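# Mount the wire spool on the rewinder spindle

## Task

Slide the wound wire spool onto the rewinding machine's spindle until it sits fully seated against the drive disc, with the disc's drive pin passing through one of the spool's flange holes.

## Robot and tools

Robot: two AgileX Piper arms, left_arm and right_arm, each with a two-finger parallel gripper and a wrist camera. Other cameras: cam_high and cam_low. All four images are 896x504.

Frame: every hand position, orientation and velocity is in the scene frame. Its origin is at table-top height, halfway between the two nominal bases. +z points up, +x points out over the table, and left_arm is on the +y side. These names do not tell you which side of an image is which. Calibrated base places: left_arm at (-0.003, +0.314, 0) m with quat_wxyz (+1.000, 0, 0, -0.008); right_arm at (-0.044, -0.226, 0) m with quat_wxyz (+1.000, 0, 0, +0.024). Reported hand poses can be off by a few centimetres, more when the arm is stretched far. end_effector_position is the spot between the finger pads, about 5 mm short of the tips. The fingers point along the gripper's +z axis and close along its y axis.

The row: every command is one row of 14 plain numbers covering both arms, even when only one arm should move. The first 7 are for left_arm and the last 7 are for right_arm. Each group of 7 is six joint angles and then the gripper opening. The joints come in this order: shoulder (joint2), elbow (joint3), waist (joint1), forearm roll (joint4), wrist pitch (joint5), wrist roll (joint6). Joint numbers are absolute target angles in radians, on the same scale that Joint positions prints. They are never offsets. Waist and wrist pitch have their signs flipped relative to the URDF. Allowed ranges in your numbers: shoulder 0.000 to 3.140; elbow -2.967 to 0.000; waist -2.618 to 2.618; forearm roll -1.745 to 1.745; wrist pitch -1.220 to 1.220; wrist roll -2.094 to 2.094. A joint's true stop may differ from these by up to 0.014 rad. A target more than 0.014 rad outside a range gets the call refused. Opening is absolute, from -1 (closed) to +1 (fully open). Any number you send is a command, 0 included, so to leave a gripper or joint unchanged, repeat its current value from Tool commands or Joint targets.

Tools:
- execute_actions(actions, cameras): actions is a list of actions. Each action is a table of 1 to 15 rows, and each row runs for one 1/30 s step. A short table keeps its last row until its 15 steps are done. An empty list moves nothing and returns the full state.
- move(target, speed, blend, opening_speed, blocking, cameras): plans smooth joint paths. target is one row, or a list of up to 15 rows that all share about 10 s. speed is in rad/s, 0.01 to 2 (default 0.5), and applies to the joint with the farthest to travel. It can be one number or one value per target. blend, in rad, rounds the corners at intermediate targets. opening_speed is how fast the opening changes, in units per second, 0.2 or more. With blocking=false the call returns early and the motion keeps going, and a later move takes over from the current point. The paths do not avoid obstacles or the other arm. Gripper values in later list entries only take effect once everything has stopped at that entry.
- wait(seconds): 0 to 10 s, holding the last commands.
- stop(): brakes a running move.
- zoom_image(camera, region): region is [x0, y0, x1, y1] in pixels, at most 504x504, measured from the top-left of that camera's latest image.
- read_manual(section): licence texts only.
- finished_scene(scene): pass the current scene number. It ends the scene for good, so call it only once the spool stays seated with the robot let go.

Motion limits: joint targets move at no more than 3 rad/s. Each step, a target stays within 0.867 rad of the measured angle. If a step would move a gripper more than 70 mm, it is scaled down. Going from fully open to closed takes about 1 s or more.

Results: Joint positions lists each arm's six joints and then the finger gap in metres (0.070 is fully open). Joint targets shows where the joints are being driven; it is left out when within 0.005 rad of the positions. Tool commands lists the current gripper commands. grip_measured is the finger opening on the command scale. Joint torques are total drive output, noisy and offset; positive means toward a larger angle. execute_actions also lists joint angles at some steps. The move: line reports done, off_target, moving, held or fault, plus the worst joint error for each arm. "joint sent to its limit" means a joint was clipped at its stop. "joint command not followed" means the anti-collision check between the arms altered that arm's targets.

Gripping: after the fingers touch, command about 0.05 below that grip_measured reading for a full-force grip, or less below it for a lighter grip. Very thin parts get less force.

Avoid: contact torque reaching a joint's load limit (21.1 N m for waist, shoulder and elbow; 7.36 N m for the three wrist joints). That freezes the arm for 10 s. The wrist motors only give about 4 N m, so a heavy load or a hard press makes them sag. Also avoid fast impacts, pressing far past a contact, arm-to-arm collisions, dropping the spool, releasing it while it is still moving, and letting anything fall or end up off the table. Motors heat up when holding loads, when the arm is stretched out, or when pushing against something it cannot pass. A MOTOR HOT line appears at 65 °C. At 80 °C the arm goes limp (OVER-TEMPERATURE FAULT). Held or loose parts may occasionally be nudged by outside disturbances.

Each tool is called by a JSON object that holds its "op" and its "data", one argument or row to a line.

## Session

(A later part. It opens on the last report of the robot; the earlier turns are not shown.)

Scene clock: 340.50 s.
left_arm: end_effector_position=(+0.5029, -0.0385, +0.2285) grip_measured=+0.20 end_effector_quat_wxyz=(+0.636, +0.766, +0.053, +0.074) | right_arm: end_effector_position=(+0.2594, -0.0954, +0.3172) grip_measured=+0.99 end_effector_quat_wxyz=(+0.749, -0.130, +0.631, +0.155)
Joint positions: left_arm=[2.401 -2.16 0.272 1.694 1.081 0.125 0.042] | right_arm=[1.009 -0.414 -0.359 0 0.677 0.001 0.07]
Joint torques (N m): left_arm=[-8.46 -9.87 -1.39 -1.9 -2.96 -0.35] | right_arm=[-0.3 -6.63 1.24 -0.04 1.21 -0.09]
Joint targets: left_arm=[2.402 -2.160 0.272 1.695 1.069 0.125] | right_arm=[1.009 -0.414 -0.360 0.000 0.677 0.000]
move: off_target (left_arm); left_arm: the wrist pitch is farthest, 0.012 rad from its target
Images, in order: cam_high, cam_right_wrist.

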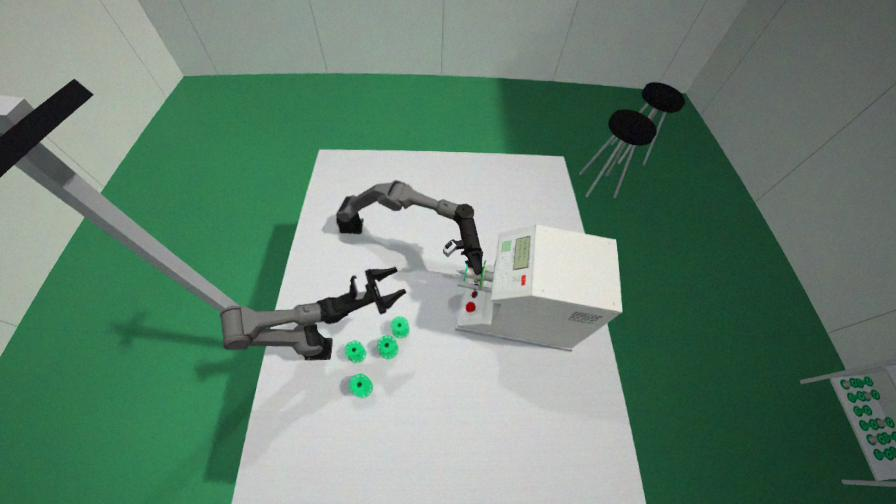

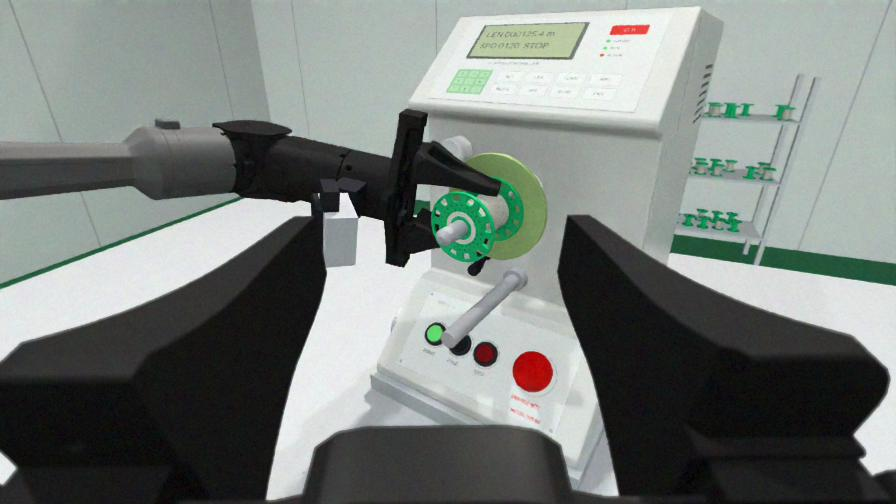

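{"op": "move", "data": {
  "target": [
    [2.3515,-2.0641,0.2737,1.6690,1.0618,0.1769,0.2,1.009,-0.414,-0.36,0,0.677,0,1.0],
    [2.3515,-2.0641,0.2737,1.6690,1.0618,0.1769,1.0,1.009,-0.414,-0.36,0,0.677,0,1.0]
  ],
  "speed": [0.08,0.08],
  "opening_speed": 0.8,
  "cameras": ["cam_left_wrist","cam_right_wrist"]
}}

{"op": "zoom_image", "data": {
  "camera": "cam_right_wrist",
  "region": [425, 160, 545, 270]
}}

Scene clock: 352.13 s.
left_arm: end_effector_position=(+0.4969, -0.0355, +0.2276) grip_measured=+0.99 end_effector_quat_wxyz=(+0.635, +0.766, +0.059, +0.079) | right_arm: end_effector_position=(+0.2594, -0.0954, +0.3172) grip_measured=+0.99 end_effector_quat_wxyz=(+0.749, -0.130, +0.631, +0.155)
Joint positions: left_arm=[2.352 -2.064 0.273 1.669 1.061 0.177 0.07] | right_arm=[1.009 -0.414 -0.359 0 0.677 0.001 0.07]
Joint torques (N m): left_arm=[-12.71 -7.88 1.19 -0.83 0.17 -0.22] | right_arm=[-0.33 -6.56 1.22 -0.02 1.24 -0.08]
Motor temperatures (°C): left_arm=[36 32 33 42 46 29] | right_arm=[35 33 29 33 39 28]
move: done
Images, in order: cam_left_wrist, cam_right_wrist.

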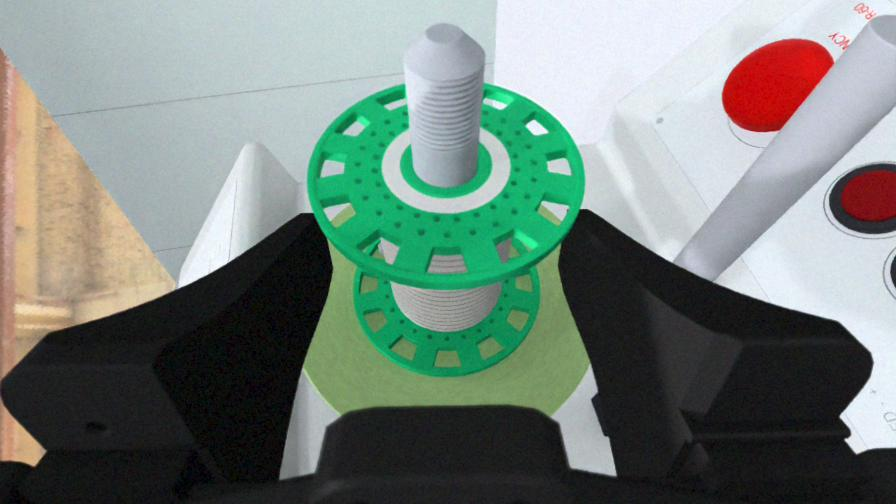

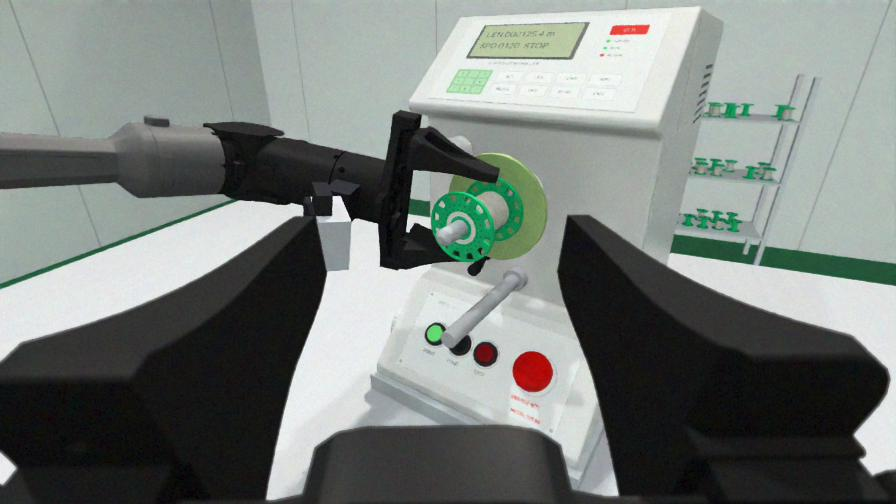

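Scaled by 4.200 from the camera's 896x504 image, which has a finer 1280x720 frame.

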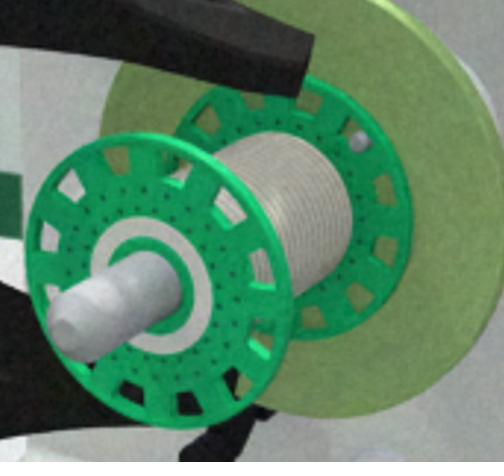

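{"op": "move", "data": {
  "target": [
    [2.2761,-1.9478,0.2077,1.6591,1.1222,0.2295,1.0,1.009,-0.414,-0.36,0,0.677,0,1.0],
    [2.2003,-1.8421,0.1168,1.6659,1.2071,0.2706,1.0,1.009,-0.414,-0.36,0,0.677,0,1.0]
  ],
  "speed": [0.12,0.2],
  "blend": 0.02
}}

{"op": "zoom_image", "data": {
  "camera": "cam_right_wrist",
  "region": [425, 160, 545, 270]
}}

{"op": "zoom_image", "data": {
  "camera": "cam_high",
  "region": [463, 258, 493, 288]
}}

{"op": "zoom_image", "data": {
  "camera": "cam_low",
  "region": [390, 160, 520, 260]
}}

Scene clock: 355.03 s.
left_arm: end_effector_position=(+0.4811, +0.0422, +0.2428) grip_measured=+0.99 end_effector_quat_wxyz=(+0.635, +0.766, +0.058, +0.079) | right_arm: end_effector_position=(+0.2594, -0.0954, +0.3172) grip_measured=+0.99 end_effector_quat_wxyz=(+0.749, -0.130, +0.631, +0.155)
Joint positions: left_arm=[2.199 -1.841 0.115 1.666 1.208 0.271 0.07] | right_arm=[1.009 -0.414 -0.359 0 0.677 0.001 0.07]
Joint torques (N m): left_arm=[-10.24 -6.6 1.11 -0.92 0.1 -0.11] | right_arm=[-0.33 -6.56 1.23 -0.01 1.26 -0.08]
move: done

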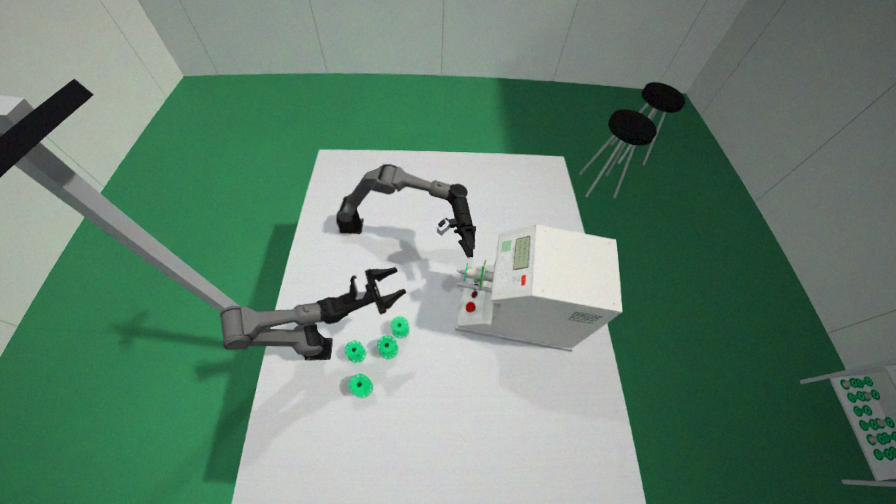

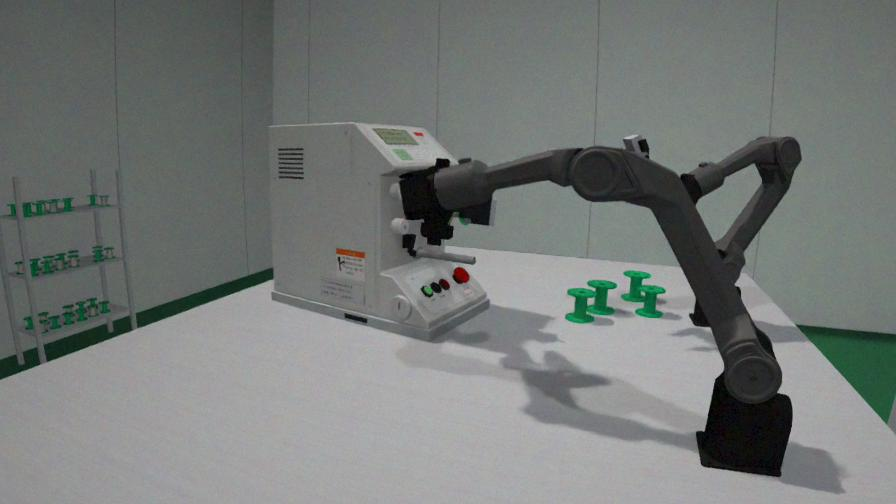

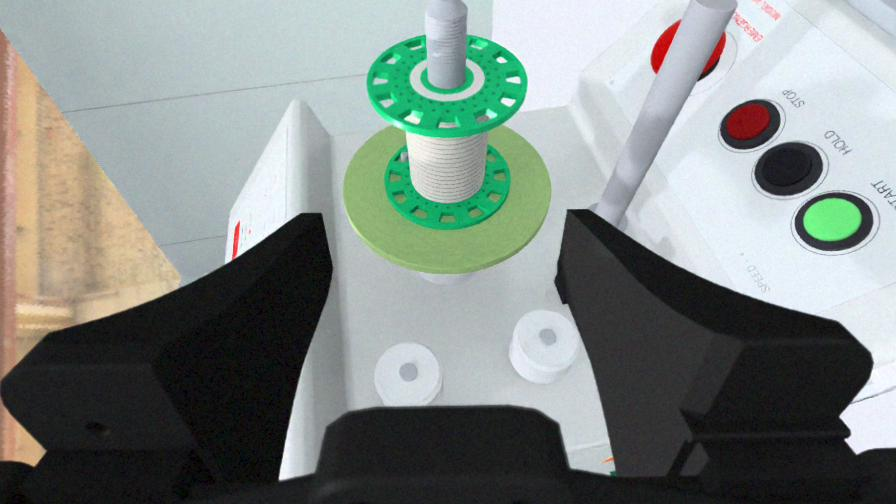

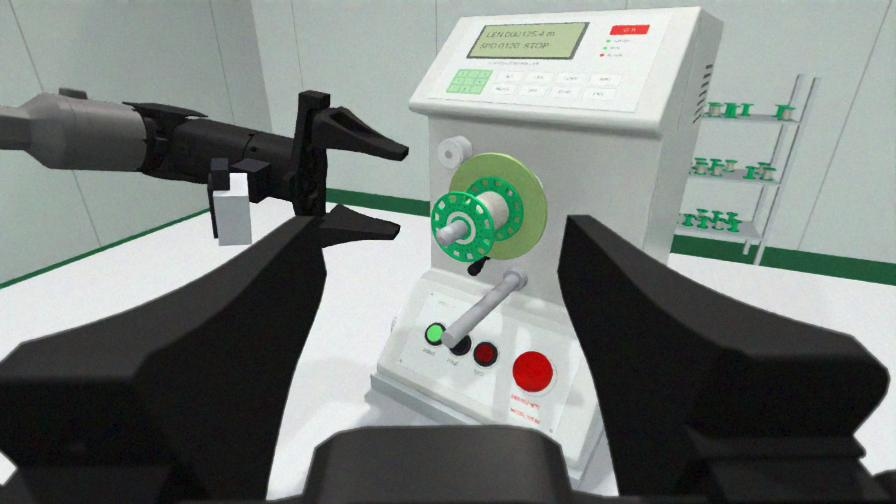

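Scaled by 4.200 from the camera's 896x504 image, which has a finer 1280x720 frame.

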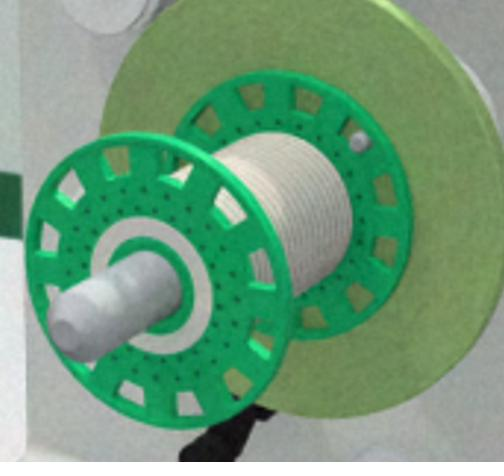

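Scaled by 16.800 from the camera's 896x504 image, which has a finer 1280x720 frame.

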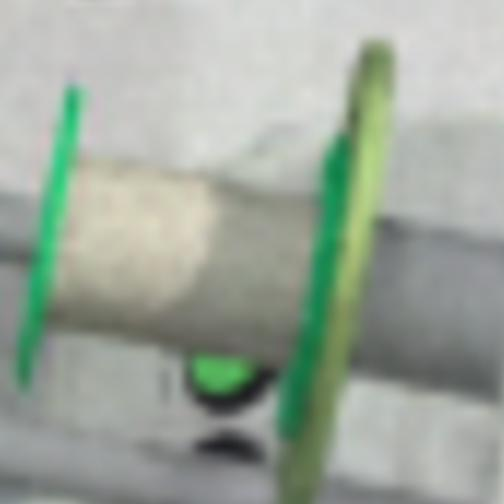

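Scaled by 3.877 from the camera's 896x504 image, which has a finer 1280x720 frame.

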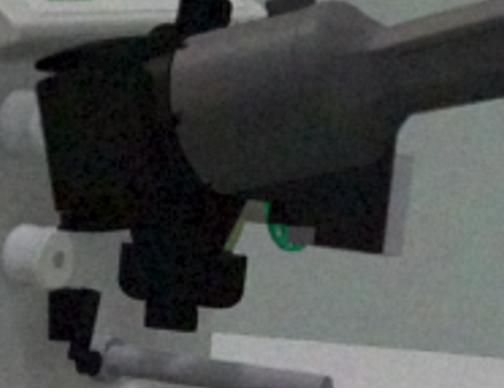

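{"op": "zoom_image", "data": {
  "camera": "cam_left_wrist",
  "region": [335, 20, 565, 280]
}}

Scaled by 1.938 from the camera's 896x504 image, which has a finer 1280x720 frame.

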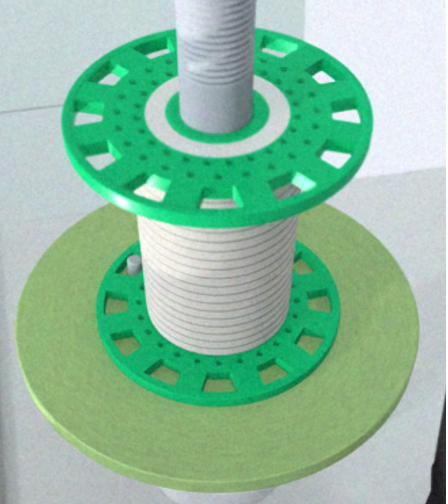

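{"op": "finished_scene", "data": {
  "scene": 2
}}

The scene is finished: the task was done.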